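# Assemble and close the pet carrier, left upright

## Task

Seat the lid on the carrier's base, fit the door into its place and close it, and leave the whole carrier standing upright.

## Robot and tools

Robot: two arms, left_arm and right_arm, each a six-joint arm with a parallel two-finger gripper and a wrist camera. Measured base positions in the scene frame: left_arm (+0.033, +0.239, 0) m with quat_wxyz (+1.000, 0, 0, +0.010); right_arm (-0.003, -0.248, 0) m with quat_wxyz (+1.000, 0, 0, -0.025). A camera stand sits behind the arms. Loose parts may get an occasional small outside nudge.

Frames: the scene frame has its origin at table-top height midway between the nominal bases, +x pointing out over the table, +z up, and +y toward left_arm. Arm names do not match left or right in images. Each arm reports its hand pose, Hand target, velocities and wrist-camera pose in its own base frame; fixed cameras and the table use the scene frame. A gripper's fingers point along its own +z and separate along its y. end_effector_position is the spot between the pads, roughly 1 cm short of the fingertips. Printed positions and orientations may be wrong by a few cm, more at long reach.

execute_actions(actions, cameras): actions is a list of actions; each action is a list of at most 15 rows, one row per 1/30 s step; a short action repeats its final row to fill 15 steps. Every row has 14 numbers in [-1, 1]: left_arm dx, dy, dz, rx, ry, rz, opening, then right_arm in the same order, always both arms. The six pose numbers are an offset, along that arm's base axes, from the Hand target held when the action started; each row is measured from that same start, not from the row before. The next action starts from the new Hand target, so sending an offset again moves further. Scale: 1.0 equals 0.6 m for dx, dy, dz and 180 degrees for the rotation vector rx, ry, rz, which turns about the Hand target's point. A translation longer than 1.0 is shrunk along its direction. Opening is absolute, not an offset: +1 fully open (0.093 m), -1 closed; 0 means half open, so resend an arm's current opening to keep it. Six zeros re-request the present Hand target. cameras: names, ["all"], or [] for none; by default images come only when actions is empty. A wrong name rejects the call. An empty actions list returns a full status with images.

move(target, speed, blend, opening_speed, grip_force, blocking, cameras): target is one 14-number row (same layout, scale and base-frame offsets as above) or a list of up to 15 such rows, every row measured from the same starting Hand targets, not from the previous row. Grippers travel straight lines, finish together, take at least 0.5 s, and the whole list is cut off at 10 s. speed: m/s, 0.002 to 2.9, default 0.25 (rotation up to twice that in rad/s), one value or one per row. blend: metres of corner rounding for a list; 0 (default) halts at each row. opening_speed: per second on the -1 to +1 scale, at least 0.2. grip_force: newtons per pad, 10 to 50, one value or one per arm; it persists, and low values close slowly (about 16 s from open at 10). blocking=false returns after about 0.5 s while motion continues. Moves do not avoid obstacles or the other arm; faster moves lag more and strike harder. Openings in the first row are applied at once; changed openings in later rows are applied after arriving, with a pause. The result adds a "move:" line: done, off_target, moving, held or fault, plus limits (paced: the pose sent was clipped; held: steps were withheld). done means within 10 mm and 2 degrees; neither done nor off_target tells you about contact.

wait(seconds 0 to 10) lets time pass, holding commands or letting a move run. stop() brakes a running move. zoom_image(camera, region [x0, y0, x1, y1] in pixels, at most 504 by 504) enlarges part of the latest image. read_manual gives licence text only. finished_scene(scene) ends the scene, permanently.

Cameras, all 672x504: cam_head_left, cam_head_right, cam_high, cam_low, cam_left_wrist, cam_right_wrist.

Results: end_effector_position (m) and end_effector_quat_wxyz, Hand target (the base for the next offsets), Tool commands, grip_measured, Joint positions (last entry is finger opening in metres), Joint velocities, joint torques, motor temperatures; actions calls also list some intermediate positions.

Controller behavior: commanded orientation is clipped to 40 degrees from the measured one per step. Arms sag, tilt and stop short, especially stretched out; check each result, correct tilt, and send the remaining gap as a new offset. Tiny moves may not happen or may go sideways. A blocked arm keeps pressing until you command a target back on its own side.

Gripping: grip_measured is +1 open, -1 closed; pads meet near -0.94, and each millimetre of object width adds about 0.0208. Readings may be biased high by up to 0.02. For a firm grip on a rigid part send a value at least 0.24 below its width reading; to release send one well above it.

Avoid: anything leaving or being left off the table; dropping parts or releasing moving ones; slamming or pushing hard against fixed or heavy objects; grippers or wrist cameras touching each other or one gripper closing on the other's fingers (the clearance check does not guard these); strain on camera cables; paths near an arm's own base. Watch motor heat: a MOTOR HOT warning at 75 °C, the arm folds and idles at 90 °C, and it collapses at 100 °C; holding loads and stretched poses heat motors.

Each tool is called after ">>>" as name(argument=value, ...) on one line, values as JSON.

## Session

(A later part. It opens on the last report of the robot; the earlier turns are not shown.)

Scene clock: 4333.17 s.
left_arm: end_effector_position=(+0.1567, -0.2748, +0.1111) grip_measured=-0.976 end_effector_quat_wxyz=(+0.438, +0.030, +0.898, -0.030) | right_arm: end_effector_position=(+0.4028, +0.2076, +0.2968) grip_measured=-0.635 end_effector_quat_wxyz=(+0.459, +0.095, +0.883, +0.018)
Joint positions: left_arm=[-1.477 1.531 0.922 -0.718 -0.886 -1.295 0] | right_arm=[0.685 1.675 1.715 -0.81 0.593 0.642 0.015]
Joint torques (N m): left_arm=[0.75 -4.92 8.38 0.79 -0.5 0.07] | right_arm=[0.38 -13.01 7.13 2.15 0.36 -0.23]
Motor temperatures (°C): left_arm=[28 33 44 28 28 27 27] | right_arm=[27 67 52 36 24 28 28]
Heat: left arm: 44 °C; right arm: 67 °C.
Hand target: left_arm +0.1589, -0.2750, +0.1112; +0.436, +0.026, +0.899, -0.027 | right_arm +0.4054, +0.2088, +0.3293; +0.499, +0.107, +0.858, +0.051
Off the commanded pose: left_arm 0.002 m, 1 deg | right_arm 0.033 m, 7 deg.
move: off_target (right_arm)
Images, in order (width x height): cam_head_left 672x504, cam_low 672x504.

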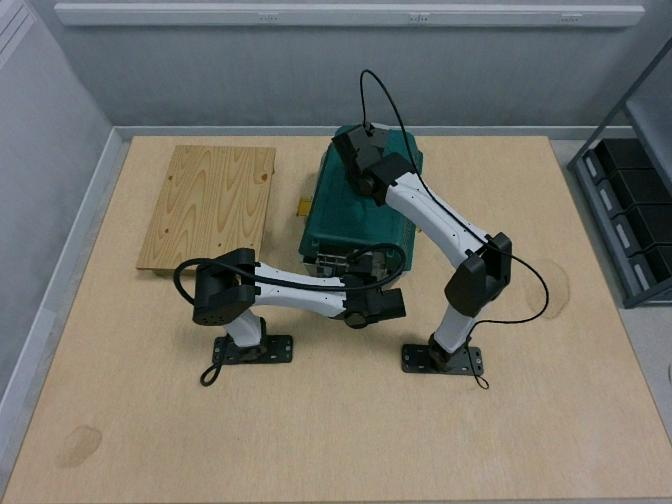

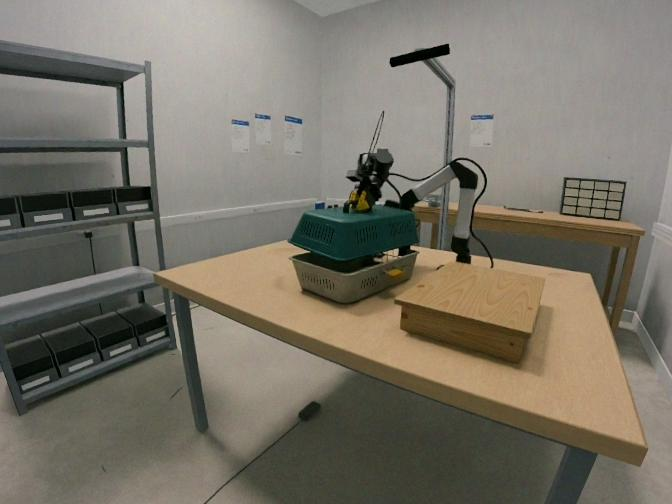

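>>> move(target=[0,0,0,0,0,0,-1,0.004,0.002,-0.036,-0.003,-0.002,0.004,-1], speed=0.08, cameras=["cam_head_left","cam_low"])

>>> zoom_image(camera="cam_head_left", region=[280, 210, 410, 310])

>>> zoom_image(camera="cam_low", region=[270, 190, 430, 310])

Scene clock: 4348.93 s.
left_arm: end_effector_position=(+0.1577, -0.2746, +0.1108) grip_measured=-0.976 end_effector_quat_wxyz=(+0.442, +0.035, +0.896, -0.024) | right_arm: end_effector_position=(+0.3993, +0.2058, +0.3030) grip_measured=-0.635 end_effector_quat_wxyz=(+0.478, +0.100, +0.872, +0.040)
Joint positions: left_arm=[-1.477 1.536 0.922 -0.717 -0.895 -1.283 0] | right_arm=[0.684 1.617 1.636 -0.723 0.585 0.636 0.015]
Joint torques (N m): left_arm=[0.75 -5.46 8.32 0.77 -0.39 -0.06] | right_arm=[0.17 -8.84 4.64 2.39 0.35 -0.39]
Motor temperatures (°C): left_arm=[28 33 44 28 28 27 27] | right_arm=[27 70 54 37 24 27 28]
Heat: left arm: 44 °C; right arm: 70 °C.
Hand target: left_arm +0.1589, -0.2751, +0.1112; +0.436, +0.026, +0.899, -0.028 | right_arm +0.4078, +0.2100, +0.3078; +0.502, +0.100, +0.858, +0.050
Off the commanded pose: left_arm 0.001 m, 1 deg | right_arm 0.011 m, 3 deg.
move: off_target (right_arm)
Images, in order (width x height): cam_head_left 672x504, cam_low 672x504.

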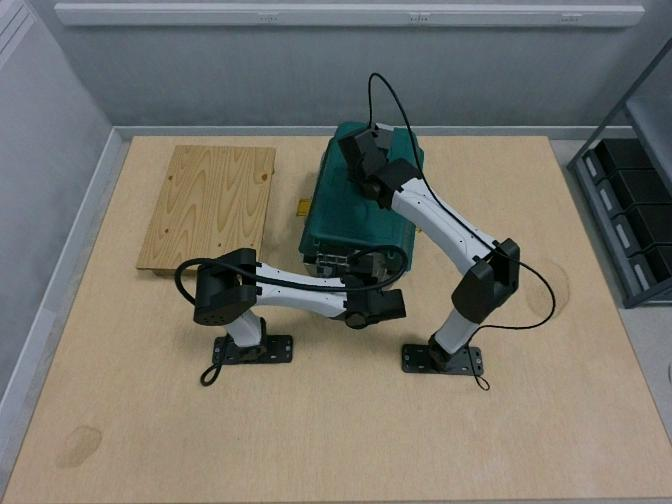

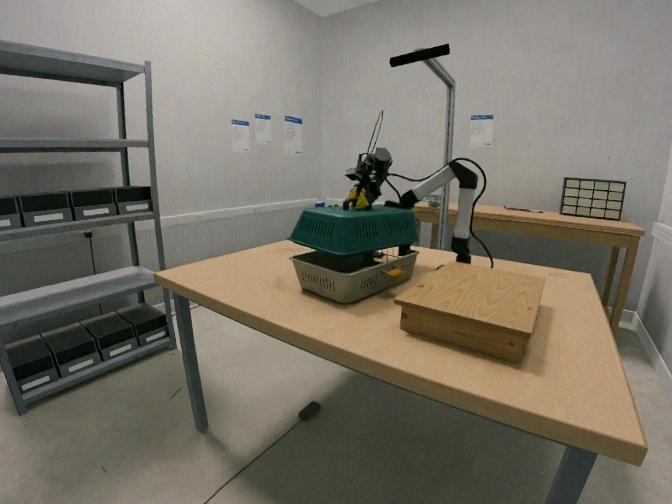

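Scaled by 3.877 from the camera's 672x504 image, which has a finer 960x720 frame.

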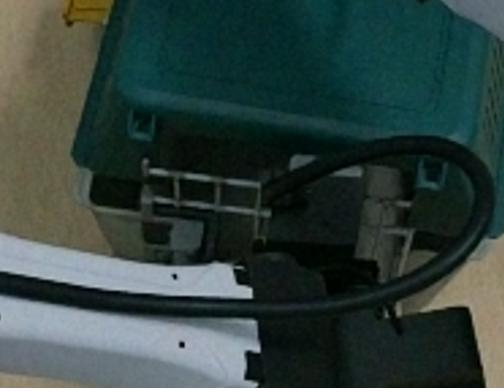

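Scaled by 3.150 from the camera's 672x504 image, which has a finer 960x720 frame.

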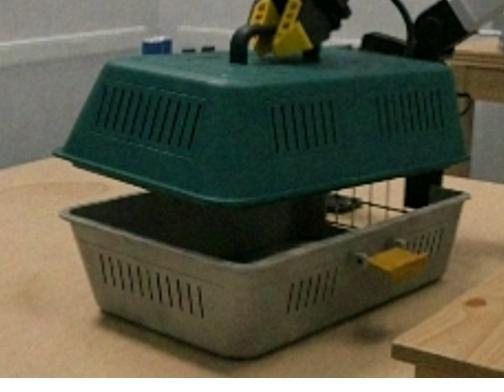

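>>> move(target=[[0,0,0,0,0,0,-1,0,0,0.07,0,0.004,0,-1],[0,0,0,0,0,0,-1,0.05,0.0,0.07,0,0.008,0,-1]], speed=0.08, cameras=["cam_head_left","cam_low","cam_head_right"])

>>> zoom_image(camera="cam_head_left", region=[280, 210, 410, 310])

>>> zoom_image(camera="cam_head_right", region=[290, 230, 410, 310])

>>> zoom_image(camera="cam_low", region=[270, 190, 430, 310])

Scene clock: 4363.80 s.
left_arm: end_effector_position=(+0.1601, -0.2746, +0.1110) grip_measured=-0.976 end_effector_quat_wxyz=(+0.442, +0.029, +0.896, -0.026) | right_arm: end_effector_position=(+0.4152, +0.2078, +0.3071) grip_measured=-0.635 end_effector_quat_wxyz=(+0.431, +0.086, +0.898, +0.019)
Joint positions: left_arm=[-1.469 1.536 0.922 -0.709 -0.894 -1.285 0] | right_arm=[0.647 1.766 1.909 -0.954 0.524 0.625 0.015]
Joint torques (N m): left_arm=[-0.14 -5.48 8.35 0.69 -0.4 -0.04] | right_arm=[-1.16 -10.39 11.32 2.41 0.48 -0.52]
Motor temperatures (°C): left_arm=[28 33 44 28 28 27 27] | right_arm=[27 65 54 39 24 28 28]
Heat: left arm: 44 °C; right arm: 65 °C.
Hand target: left_arm +0.1589, -0.2751, +0.1112; +0.436, +0.026, +0.899, -0.027 | right_arm +0.4379, +0.2100, +0.3499; +0.491, +0.100, +0.864, +0.049
Off the commanded pose: left_arm 0.001 m, 1 deg | right_arm 0.048 m, 9 deg.
move: off_target (right_arm)
Images, in order (width x height): cam_head_left 672x504, cam_head_right 672x504, cam_low 672x504.

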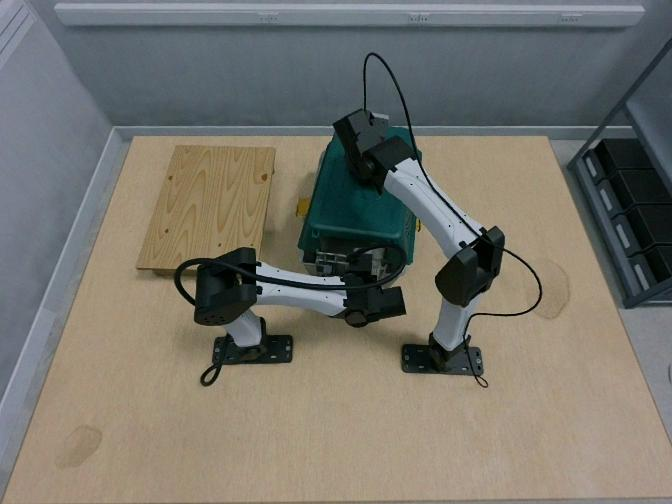

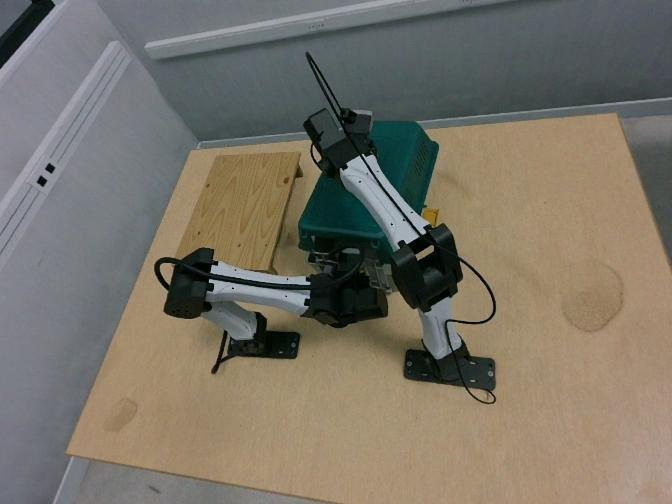

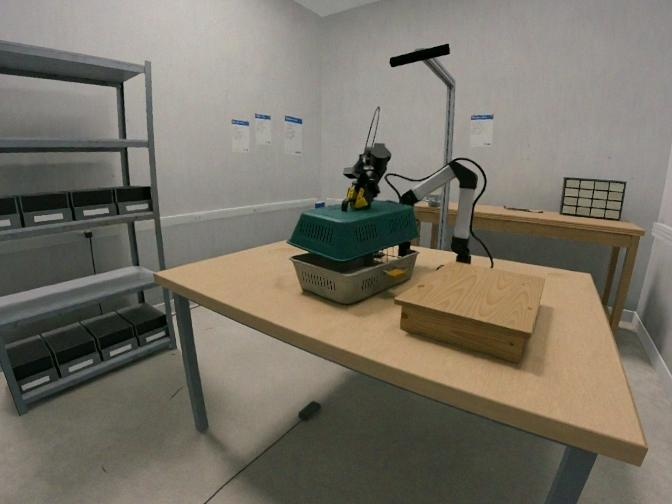

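Scaled by 3.877 from the camera's 672x504 image, which has a finer 960x720 frame.

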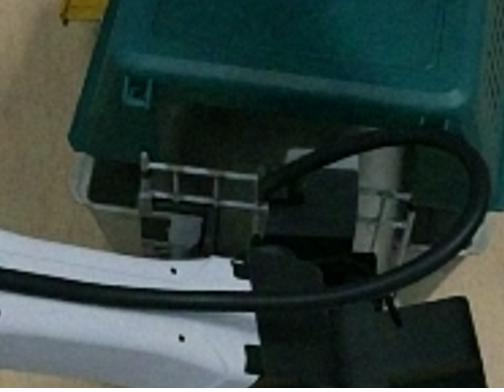

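Scaled by 4.200 from the camera's 672x504 image, which has a finer 960x720 frame.

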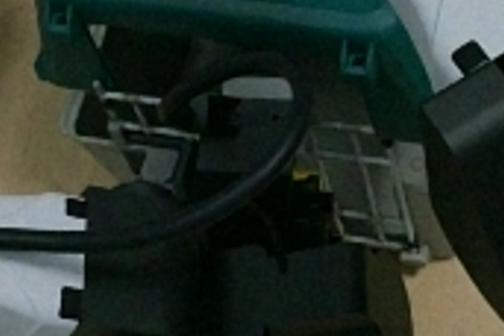

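Scaled by 3.150 from the camera's 672x504 image, which has a finer 960x720 frame.

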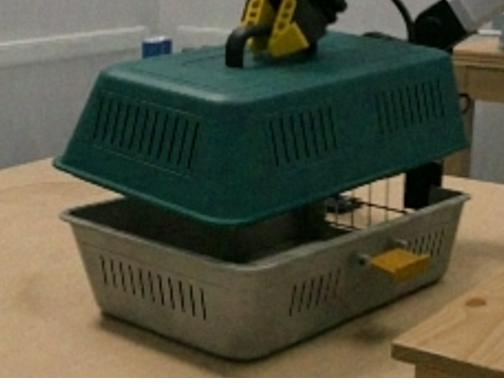

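>>> move(target=[0,0,0,0,0,0,-1,-0.01,0.0,0.045,0.0,-0.004,0,-1], speed=0.08, cameras=["cam_head_left","cam_low","cam_head_right"])

>>> zoom_image(camera="cam_head_left", region=[280, 200, 410, 300])

>>> zoom_image(camera="cam_head_right", region=[290, 210, 410, 300])

>>> zoom_image(camera="cam_low", region=[270, 190, 430, 310])

Scene clock: 4378.67 s.
left_arm: end_effector_position=(+0.1599, -0.2739, +0.1107) grip_measured=-0.976 end_effector_quat_wxyz=(+0.442, +0.030, +0.896, -0.024) | right_arm: end_effector_position=(+0.4245, +0.2141, +0.3496) grip_measured=-0.635 end_effector_quat_wxyz=(+0.462, +0.083, +0.882, +0.037)
Joint positions: left_arm=[-1.469 1.536 0.922 -0.714 -0.893 -1.285 0] | right_arm=[0.647 1.814 2.092 -0.998 0.528 0.591 0.015]
Joint torques (N m): left_arm=[-0.14 -5.46 8.36 0.74 -0.42 -0.04] | right_arm=[-0.38 -10.74 9.59 1.93 0.49 -0.18]
Motor temperatures (°C): left_arm=[28 33 44 28 28 27 27] | right_arm=[27 64 55 43 24 28 28]
Heat: left arm: 44 °C; right arm: 64 °C.
Hand target: left_arm +0.1589, -0.2751, +0.1112; +0.436, +0.026, +0.899, -0.028 | right_arm +0.4318, +0.2100, +0.3770; +0.497, +0.100, +0.861, +0.050
Off the commanded pose: left_arm 0.002 m, 1 deg | right_arm 0.028 m, 5 deg.
move: off_target (right_arm)
Images, in order (width x height): cam_head_left 672x504, cam_head_right 672x504, cam_low 672x504.

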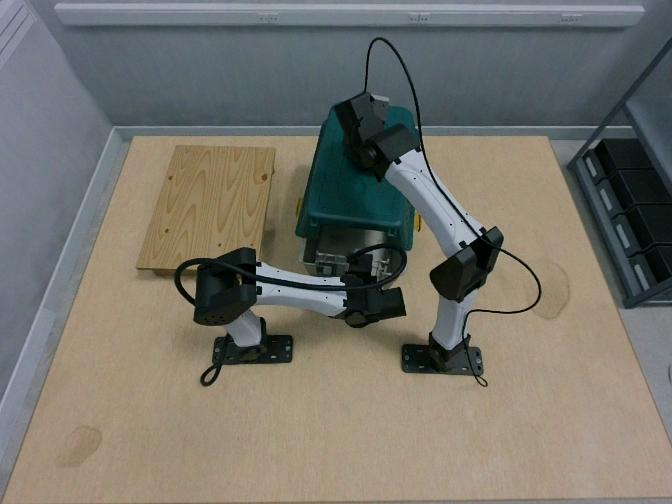

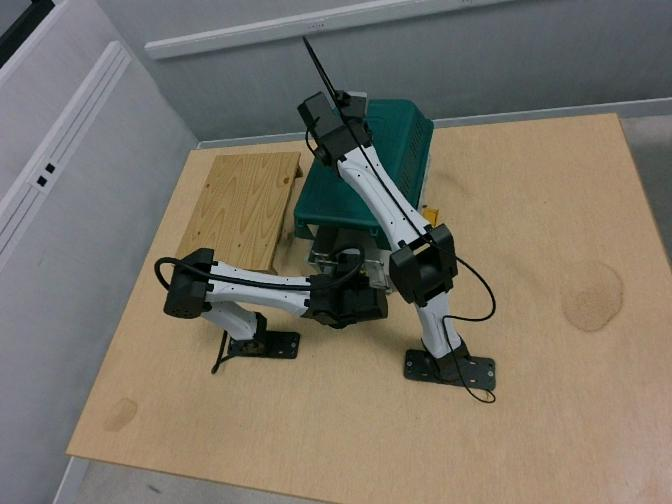

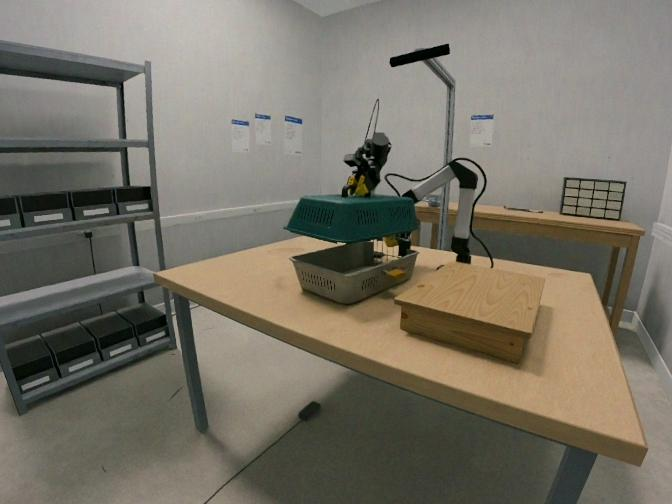

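Scaled by 3.877 from the camera's 672x504 image, which has a finer 960x720 frame.

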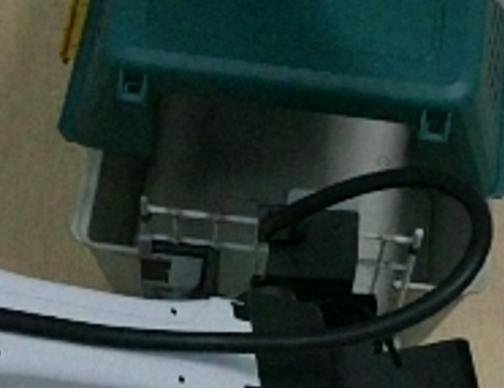

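Scaled by 4.200 from the camera's 672x504 image, which has a finer 960x720 frame.

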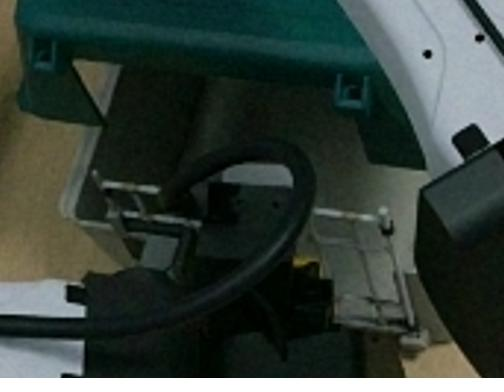

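Scaled by 3.150 from the camera's 672x504 image, which has a finer 960x720 frame.

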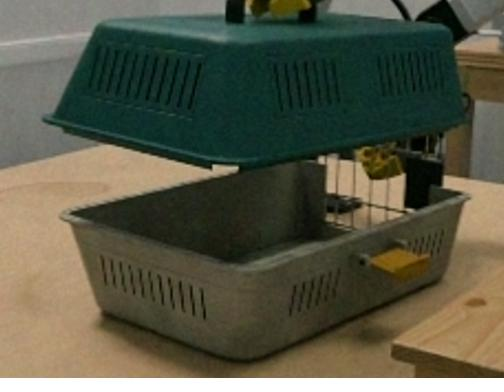

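>>> move(target=[0,0,0,0,0,0,-1,-0.008,-0.005,-0.085,0.004,-0.004,-0.002,-1], speed=0.08, cameras=["cam_head_left","cam_low","cam_head_right"])

>>> zoom_image(camera="cam_head_left", region=[280, 200, 410, 300])

>>> zoom_image(camera="cam_head_right", region=[290, 210, 410, 300])

>>> zoom_image(camera="cam_low", region=[270, 190, 430, 310])

Scene clock: 4396.77 s.
left_arm: end_effector_position=(+0.1599, -0.2739, +0.1107) grip_measured=-0.976 end_effector_quat_wxyz=(+0.442, +0.030, +0.896, -0.024) | right_arm: end_effector_position=(+0.4245, +0.2139, +0.2893) grip_measured=-0.635 end_effector_quat_wxyz=(+0.457, +0.082, +0.885, +0.033)
Joint positions: left_arm=[-1.469 1.536 0.922 -0.714 -0.893 -1.285 0] | right_arm=[0.647 1.726 1.735 -0.745 0.529 0.593 0.015]
Joint torques (N m): left_arm=[-0.16 -5.46 8.35 0.74 -0.42 -0.04] | right_arm=[-0.17 -14.12 7.36 2.09 0.53 -0.09]
Motor temperatures (°C): left_arm=[28 33 44 28 28 27 27] | right_arm=[27 65 59 42 24 27 28]
Heat: left arm: 44 °C; right arm: 65 °C.
Hand target: left_arm +0.1589, -0.2751, +0.1112; +0.436, +0.026, +0.899, -0.028 | right_arm +0.4270, +0.2070, +0.3258; +0.501, +0.105, +0.857, +0.054
Off the commanded pose: left_arm 0.002 m, 1 deg | right_arm 0.037 m, 7 deg.
move: off_target (right_arm)
Images, in order (width x height): cam_head_left 672x504, cam_head_right 672x504, cam_low 672x504.

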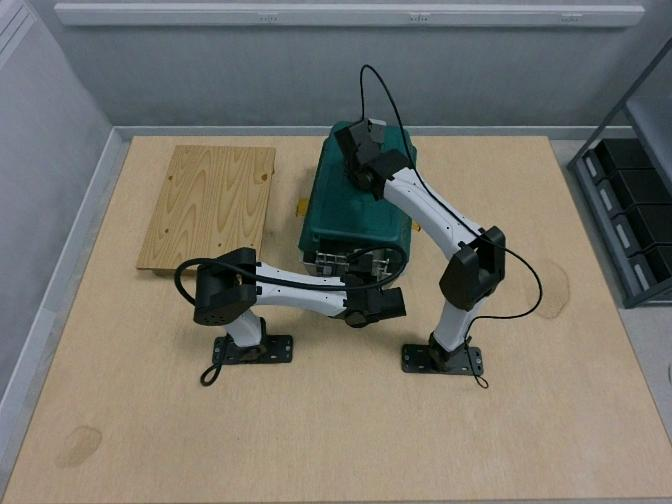

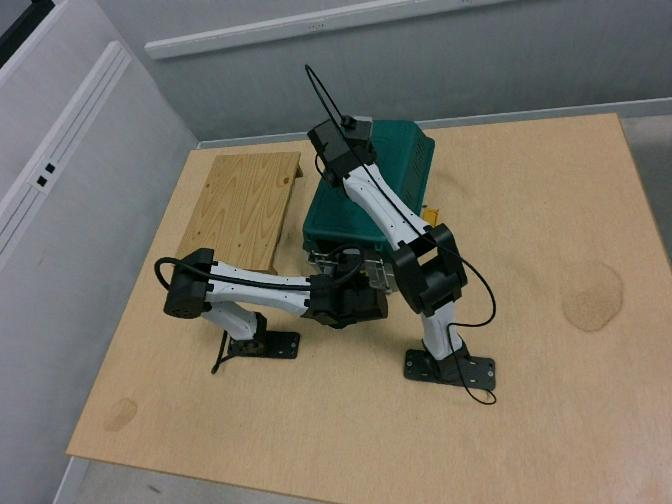

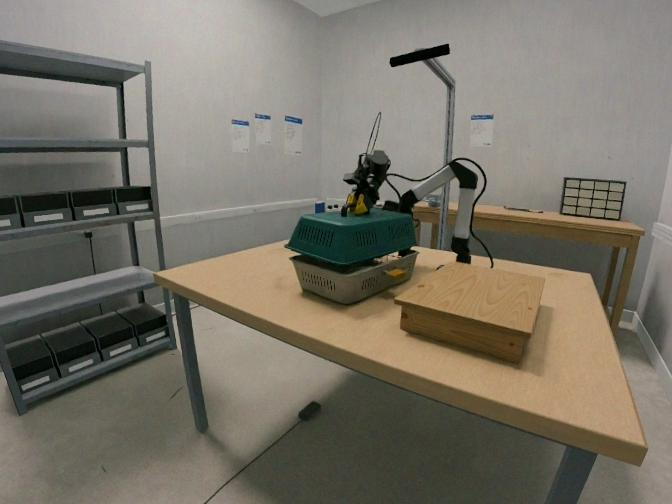

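Scaled by 3.877 from the camera's 672x504 image, which has a finer 960x720 frame.

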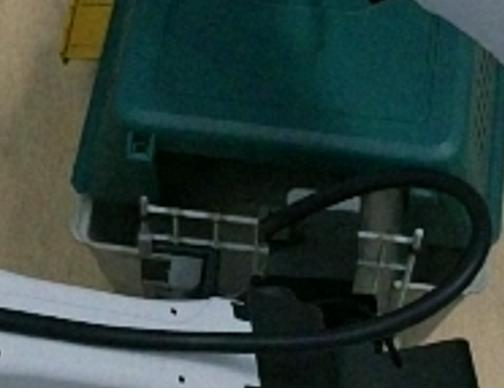

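Scaled by 4.200 from the camera's 672x504 image, which has a finer 960x720 frame.

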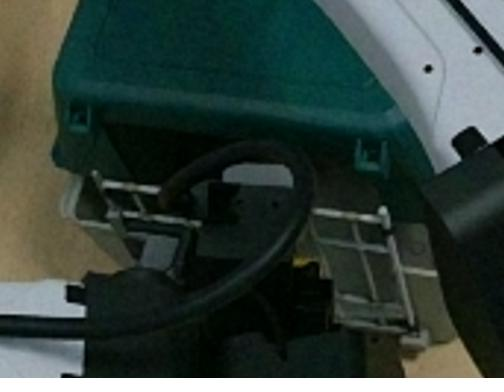

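Scaled by 3.150 from the camera's 672x504 image, which has a finer 960x720 frame.

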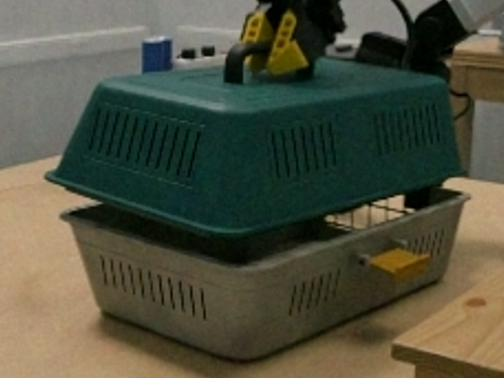

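>>> move(target=[0,0,0,0,0,0,-1,-0.022,0.0,-0.015,0.0,-0.004,0,-1], speed=0.08, cameras=["cam_head_left","cam_low","cam_head_right"])

>>> zoom_image(camera="cam_head_left", region=[280, 200, 410, 300])

>>> zoom_image(camera="cam_head_right", region=[290, 210, 410, 300])

>>> zoom_image(camera="cam_low", region=[270, 190, 430, 310])

Scene clock: 4407.27 s.
left_arm: end_effector_position=(+0.1599, -0.2737, +0.1107) grip_measured=-0.976 end_effector_quat_wxyz=(+0.442, +0.030, +0.896, -0.024) | right_arm: end_effector_position=(+0.4150, +0.2071, +0.2837) grip_measured=-0.635 end_effector_quat_wxyz=(+0.466, +0.086, +0.880, +0.030)
Joint positions: left_arm=[-1.469 1.536 0.922 -0.715 -0.893 -1.285 0] | right_arm=[0.655 1.667 1.631 -0.687 0.552 0.596 0.015]
Joint torques (N m): left_arm=[-0.16 -5.46 8.35 0.74 -0.42 -0.04] | right_arm=[1.18 -13.33 7.35 2.04 0.54 -0.02]
Motor temperatures (°C): left_arm=[28 33 44 28 28 27 27] | right_arm=[27 69 57 41 25 27 28]
Heat: left arm: 44 °C; right arm: 69 °C.
Hand target: left_arm +0.1589, -0.2750, +0.1112; +0.436, +0.026, +0.899, -0.027 | right_arm +0.4138, +0.2071, +0.3169; +0.507, +0.105, +0.854, +0.055
Off the commanded pose: left_arm 0.002 m, 1 deg | right_arm 0.033 m, 7 deg.
move: off_target (right_arm)
Images, in order (width x height): cam_head_left 672x504, cam_head_right 672x504, cam_low 672x504.

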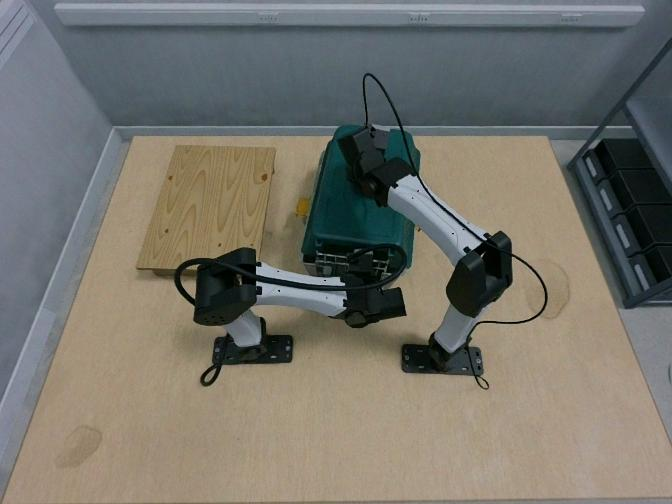

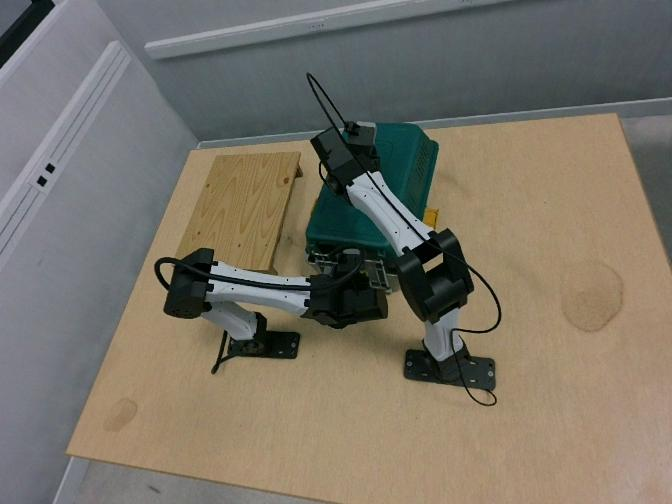

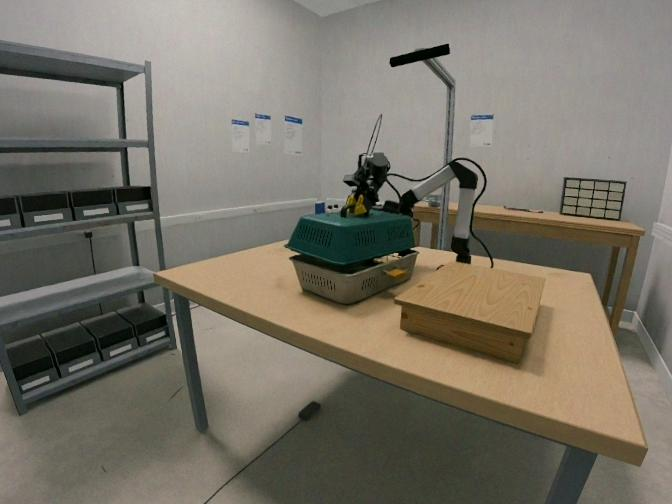

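Scaled by 3.877 from the camera's 672x504 image, which has a finer 960x720 frame.

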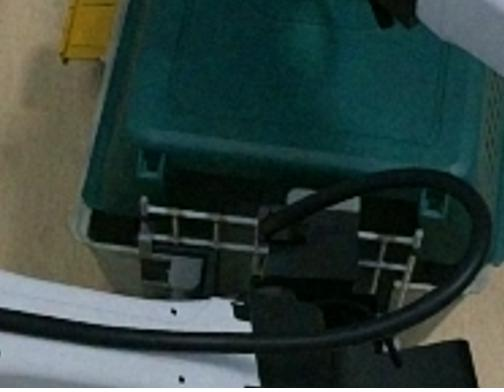

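Scaled by 4.200 from the camera's 672x504 image, which has a finer 960x720 frame.

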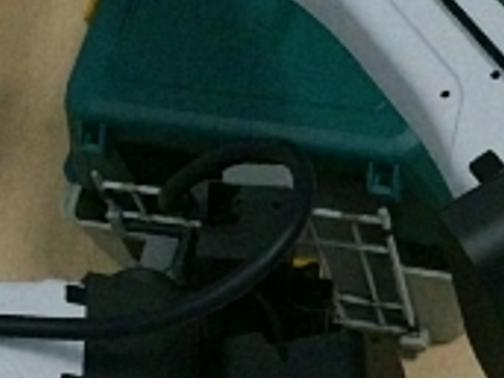

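Scaled by 3.150 from the camera's 672x504 image, which has a finer 960x720 frame.

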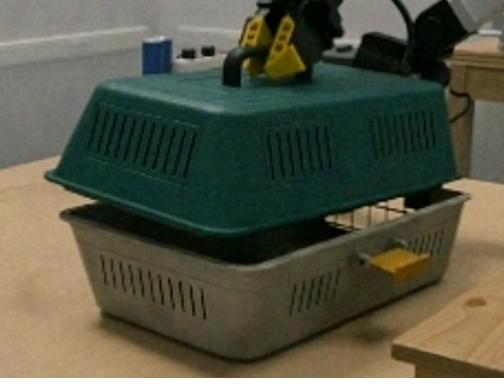

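>>> move(target=[0,0,0,0,0,0,-1,-0.002,0.022,-0.012,0.0,0.0,0.005,-1], speed=0.08, cameras=["cam_head_left","cam_low","cam_head_right"])

>>> zoom_image(camera="cam_head_left", region=[280, 200, 410, 300])

>>> zoom_image(camera="cam_head_right", region=[290, 210, 410, 300])

>>> zoom_image(camera="cam_low", region=[270, 190, 430, 310])

Scene clock: 4421.73 s.
left_arm: end_effector_position=(+0.1599, -0.2737, +0.1107) grip_measured=-0.976 end_effector_quat_wxyz=(+0.442, +0.029, +0.896, -0.024) | right_arm: end_effector_position=(+0.4141, +0.2156, +0.2873) grip_measured=-0.635 end_effector_quat_wxyz=(+0.477, +0.081, +0.874, +0.036)
Joint positions: left_arm=[-1.469 1.536 0.922 -0.715 -0.893 -1.287 0] | right_arm=[0.675 1.667 1.626 -0.658 0.566 0.59 0.015]
Joint torques (N m): left_arm=[-0.16 -5.45 8.36 0.74 -0.41 -0.01] | right_arm=[1.73 -11.75 7.06 2.01 0.48 0.11]
Motor temperatures (°C): left_arm=[28 33 44 28 28 27 27] | right_arm=[27 67 58 43 25 27 28]
Heat: left arm: 44 °C; right arm: 67 °C.
Hand target: left_arm +0.1589, -0.2750, +0.1112; +0.436, +0.026, +0.899, -0.027 | right_arm +0.4127, +0.2202, +0.3097; +0.506, +0.098, +0.855, +0.059
Off the commanded pose: left_arm 0.002 m, 1 deg | right_arm 0.023 m, 5 deg.
move: off_target (right_arm)
Images, in order (width x height): cam_head_left 672x504, cam_head_right 672x504, cam_low 672x504.

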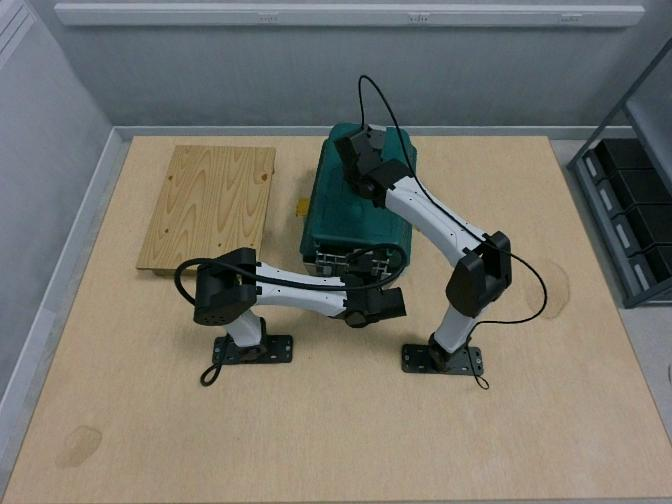

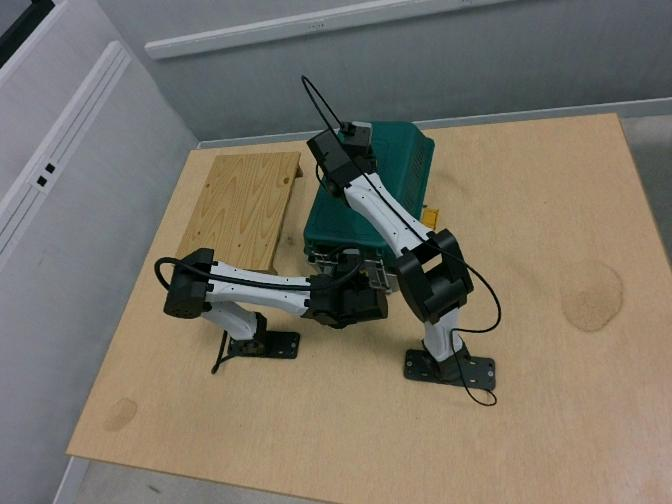

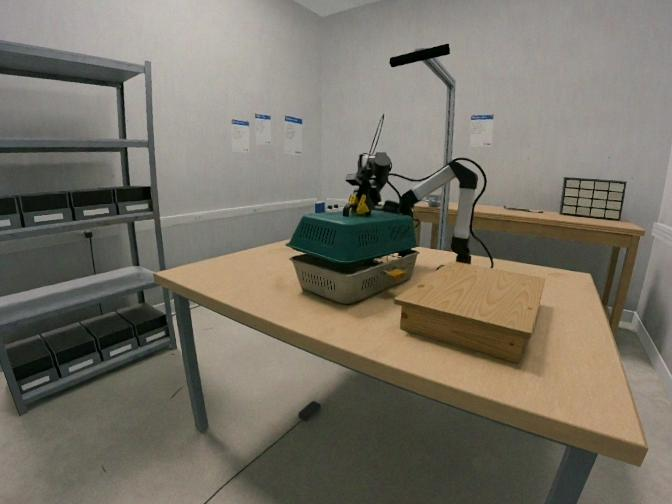

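Scaled by 3.877 from the camera's 672x504 image, which has a finer 960x720 frame.

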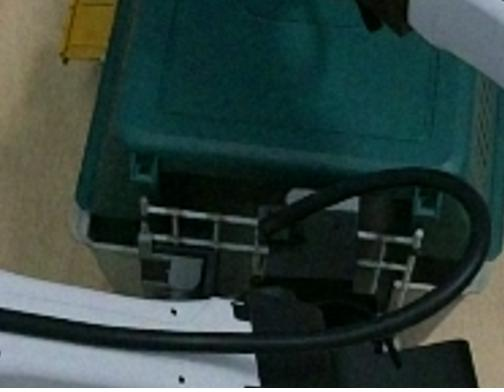

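Scaled by 4.200 from the camera's 672x504 image, which has a finer 960x720 frame.

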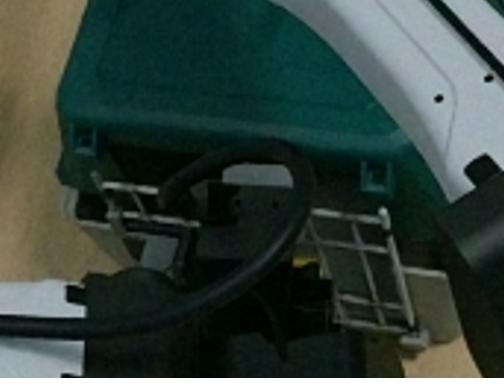

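Scaled by 3.150 from the camera's 672x504 image, which has a finer 960x720 frame.

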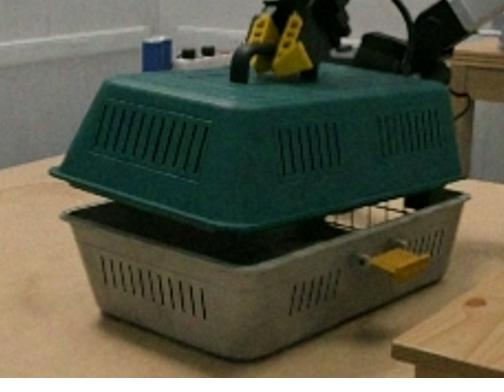

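>>> move(target=[0,0,0,0,0,0,-1,-0.004,0.009,-0.025,0.0,0.014,0.0,-1], speed=0.08, cameras=["cam_head_left","cam_low","cam_head_right"])

>>> zoom_image(camera="cam_head_left", region=[280, 200, 410, 300])

>>> zoom_image(camera="cam_head_right", region=[290, 210, 410, 300])

>>> zoom_image(camera="cam_low", region=[270, 190, 430, 310])

Scene clock: 4433.80 s.
left_arm: end_effector_position=(+0.1599, -0.2737, +0.1107) grip_measured=-0.976 end_effector_quat_wxyz=(+0.442, +0.029, +0.896, -0.024) | right_arm: end_effector_position=(+0.4136, +0.2166, +0.2873) grip_measured=-0.635 end_effector_quat_wxyz=(+0.477, +0.082, +0.874, +0.037)
Joint positions: left_arm=[-1.469 1.536 0.922 -0.715 -0.893 -1.288 0] | right_arm=[0.677 1.667 1.626 -0.658 0.566 0.593 0.015]
Joint torques (N m): left_arm=[-0.14 -5.46 8.35 0.74 -0.41 -0.01] | right_arm=[2.36 -9.77 7.17 1.74 0.4 0.41]
Motor temperatures (°C): left_arm=[28 33 44 28 28 27 27] | right_arm=[27 65 57 42 25 27 28]
Heat: left arm: 44 °C; right arm: 65 °C.
Hand target: left_arm +0.1589, -0.2750, +0.1112; +0.436, +0.026, +0.899, -0.027 | right_arm +0.4103, +0.2256, +0.2947; +0.488, +0.100, +0.866, +0.057
Off the commanded pose: left_arm 0.002 m, 1 deg | right_arm 0.012 m, 3 deg.
move: off_target (right_arm)
Images, in order (width x height): cam_head_left 672x504, cam_head_right 672x504, cam_low 672x504.

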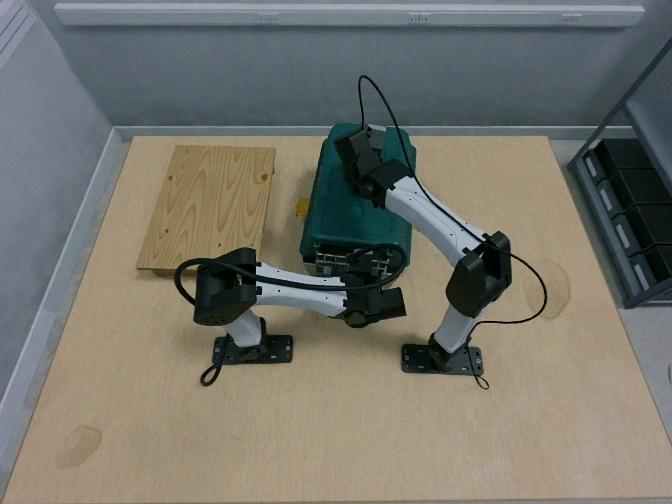

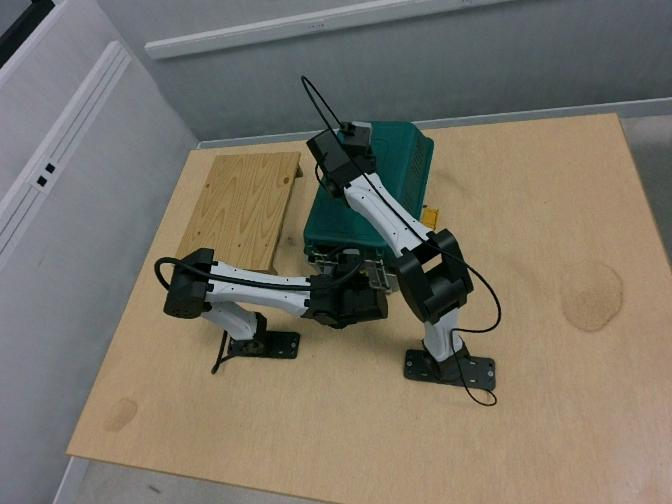

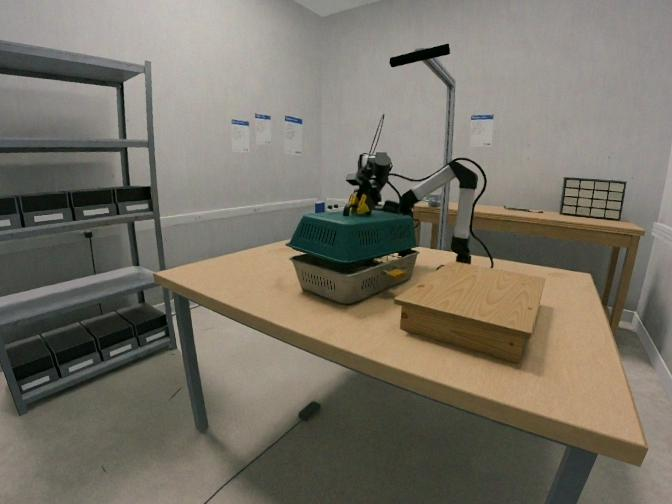

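Scaled by 3.877 from the camera's 672x504 image, which has a finer 960x720 frame.

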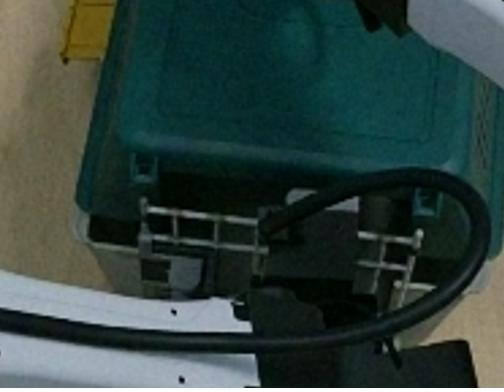

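Scaled by 4.200 from the camera's 672x504 image, which has a finer 960x720 frame.

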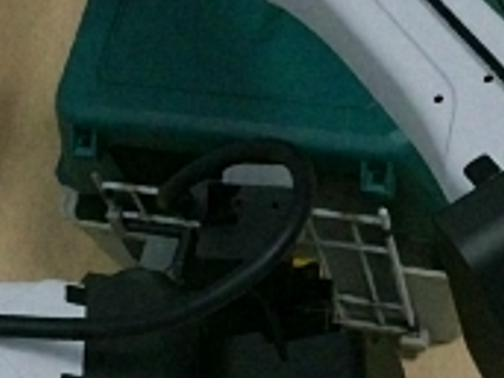

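Scaled by 3.150 from the camera's 672x504 image, which has a finer 960x720 frame.

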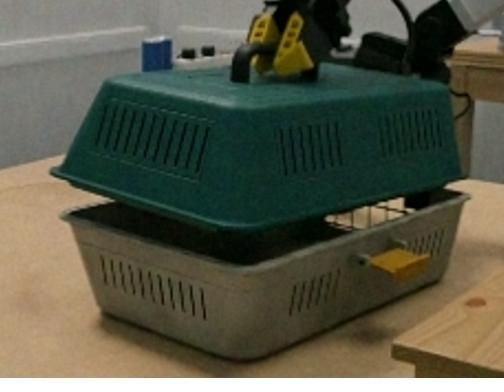

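>>> move(target=[0,0,0,0,0,0,-1,-0.004,0.004,-0.03,0.0,0.012,0.0,-1], speed=0.08, cameras=["cam_head_left","cam_low","cam_head_right"])

>>> zoom_image(camera="cam_head_left", region=[280, 200, 410, 300])

>>> zoom_image(camera="cam_head_right", region=[290, 210, 410, 300])

>>> zoom_image(camera="cam_low", region=[270, 190, 430, 310])

Scene clock: 4445.63 s.
left_arm: end_effector_position=(+0.1585, -0.2734, +0.1106) grip_measured=-0.976 end_effector_quat_wxyz=(+0.442, +0.033, +0.896, -0.023) | right_arm: end_effector_position=(+0.4129, +0.2160, +0.2828) grip_measured=-0.635 end_effector_quat_wxyz=(+0.473, +0.083, +0.876, +0.035)
Joint positions: left_arm=[-1.474 1.536 0.922 -0.721 -0.895 -1.288 0] | right_arm=[0.677 1.667 1.615 -0.657 0.566 0.601 0.015]
Joint torques (N m): left_arm=[0.38 -5.45 8.35 0.8 -0.4 -0.01] | right_arm=[2.67 -8.91 5.57 1.69 0.29 0.58]
Motor temperatures (°C): left_arm=[28 33 44 28 28 27 27] | right_arm=[27 63 57 41 25 28 28]
Heat: left arm: 44 °C; right arm: 63 °C.
Hand target: left_arm +0.1589, -0.2751, +0.1112; +0.436, +0.026, +0.899, -0.028 | right_arm +0.4078, +0.2280, +0.2766; +0.471, +0.101, +0.875, +0.055
Off the commanded pose: left_arm 0.002 m, 1 deg | right_arm 0.014 m, 3 deg.
move: off_target (right_arm)
Images, in order (width x height): cam_head_left 672x504, cam_head_right 672x504, cam_low 672x504.

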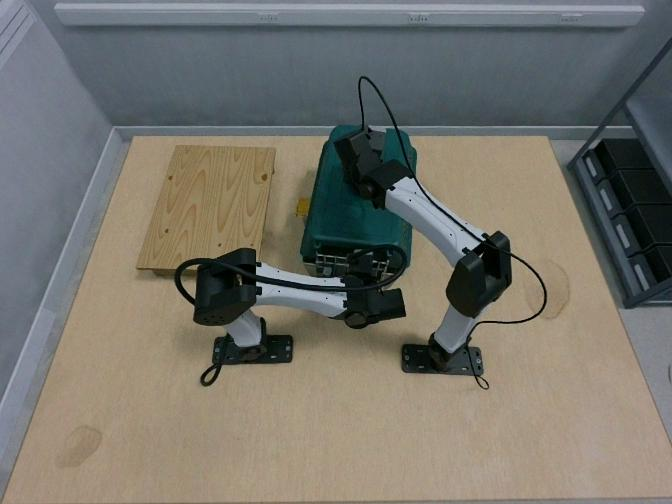

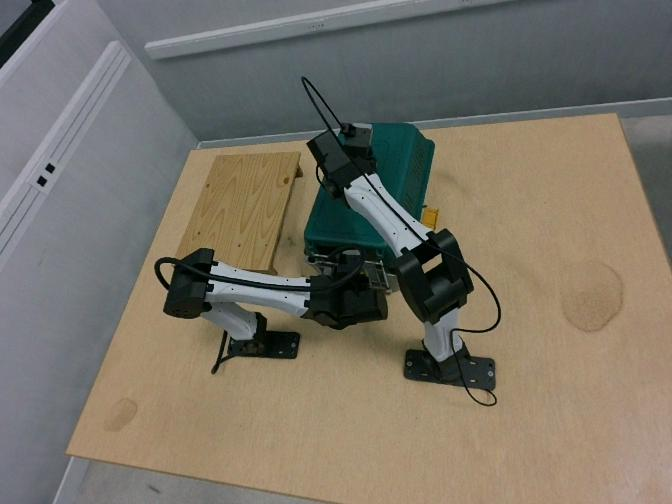

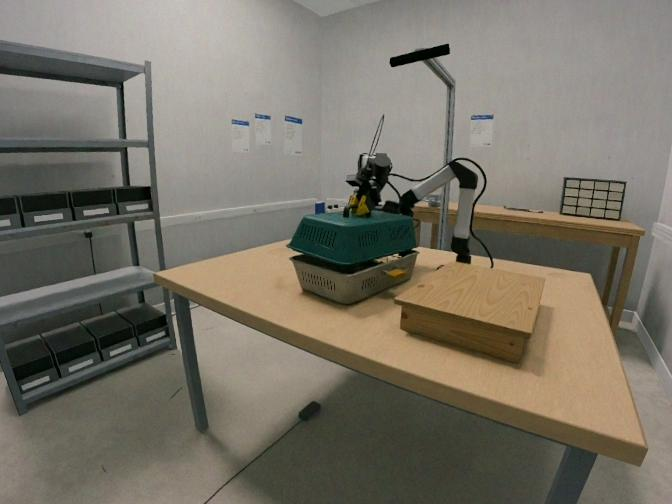

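Scaled by 3.877 from the camera's 672x504 image, which has a finer 960x720 frame.

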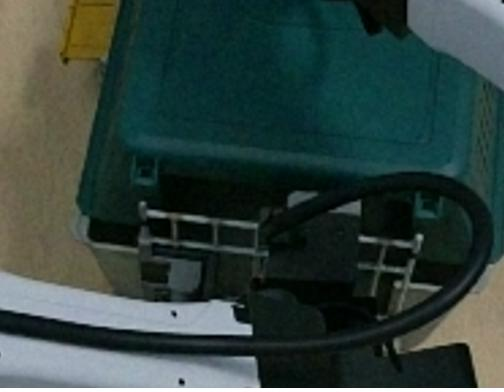

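Scaled by 4.200 from the camera's 672x504 image, which has a finer 960x720 frame.

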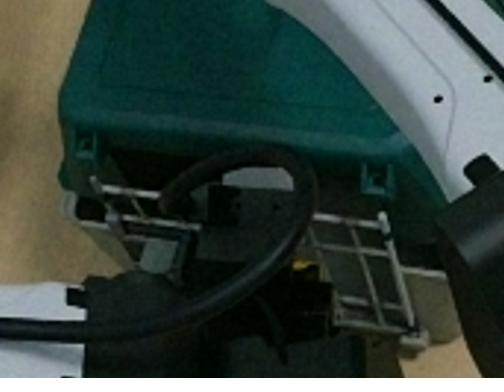

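Scaled by 3.150 from the camera's 672x504 image, which has a finer 960x720 frame.

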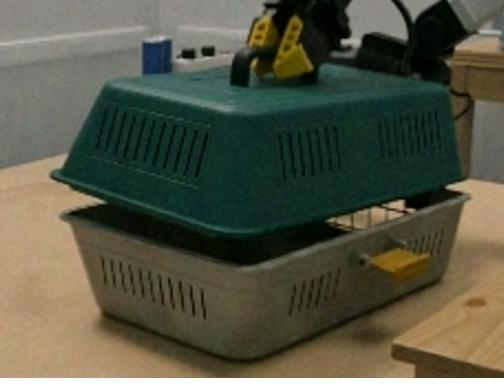

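>>> zoom_image(camera="cam_head_left", region=[365, 250, 405, 300])

>>> zoom_image(camera="cam_head_right", region=[365, 250, 405, 300])

>>> zoom_image(camera="cam_head_right", region=[295, 240, 345, 300])

>>> zoom_image(camera="cam_head_left", region=[295, 230, 345, 290])

Scaled by 10.080 from the camera's 672x504 image, which has a finer 960x720 frame.

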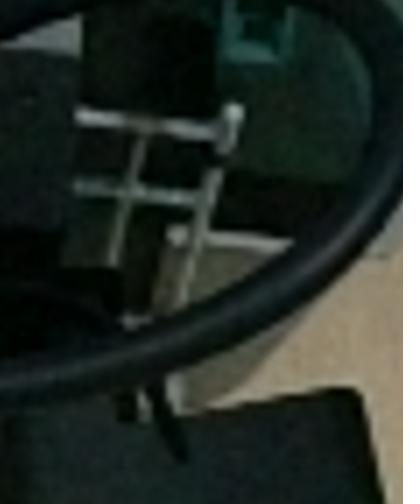

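Scaled by 10.080 from the camera's 672x504 image, which has a finer 960x720 frame.

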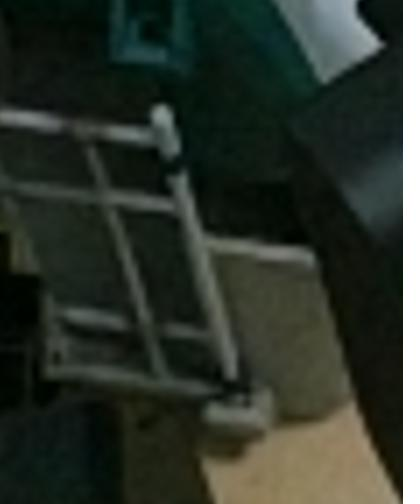

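Scaled by 8.400 from the camera's 672x504 image, which has a finer 960x720 frame.

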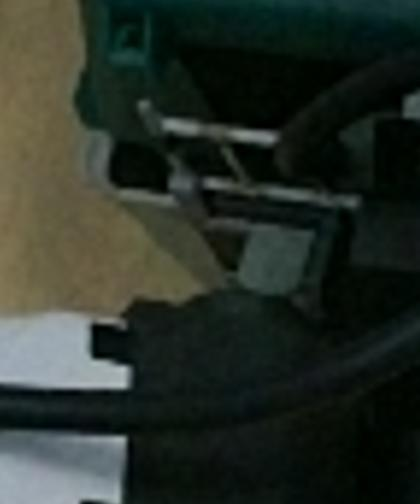

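Scaled by 8.400 from the camera's 672x504 image, which has a finer 960x720 frame.

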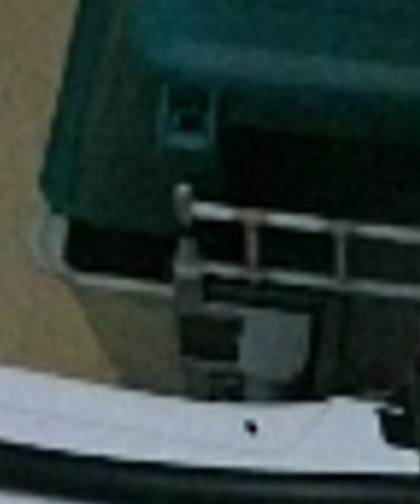

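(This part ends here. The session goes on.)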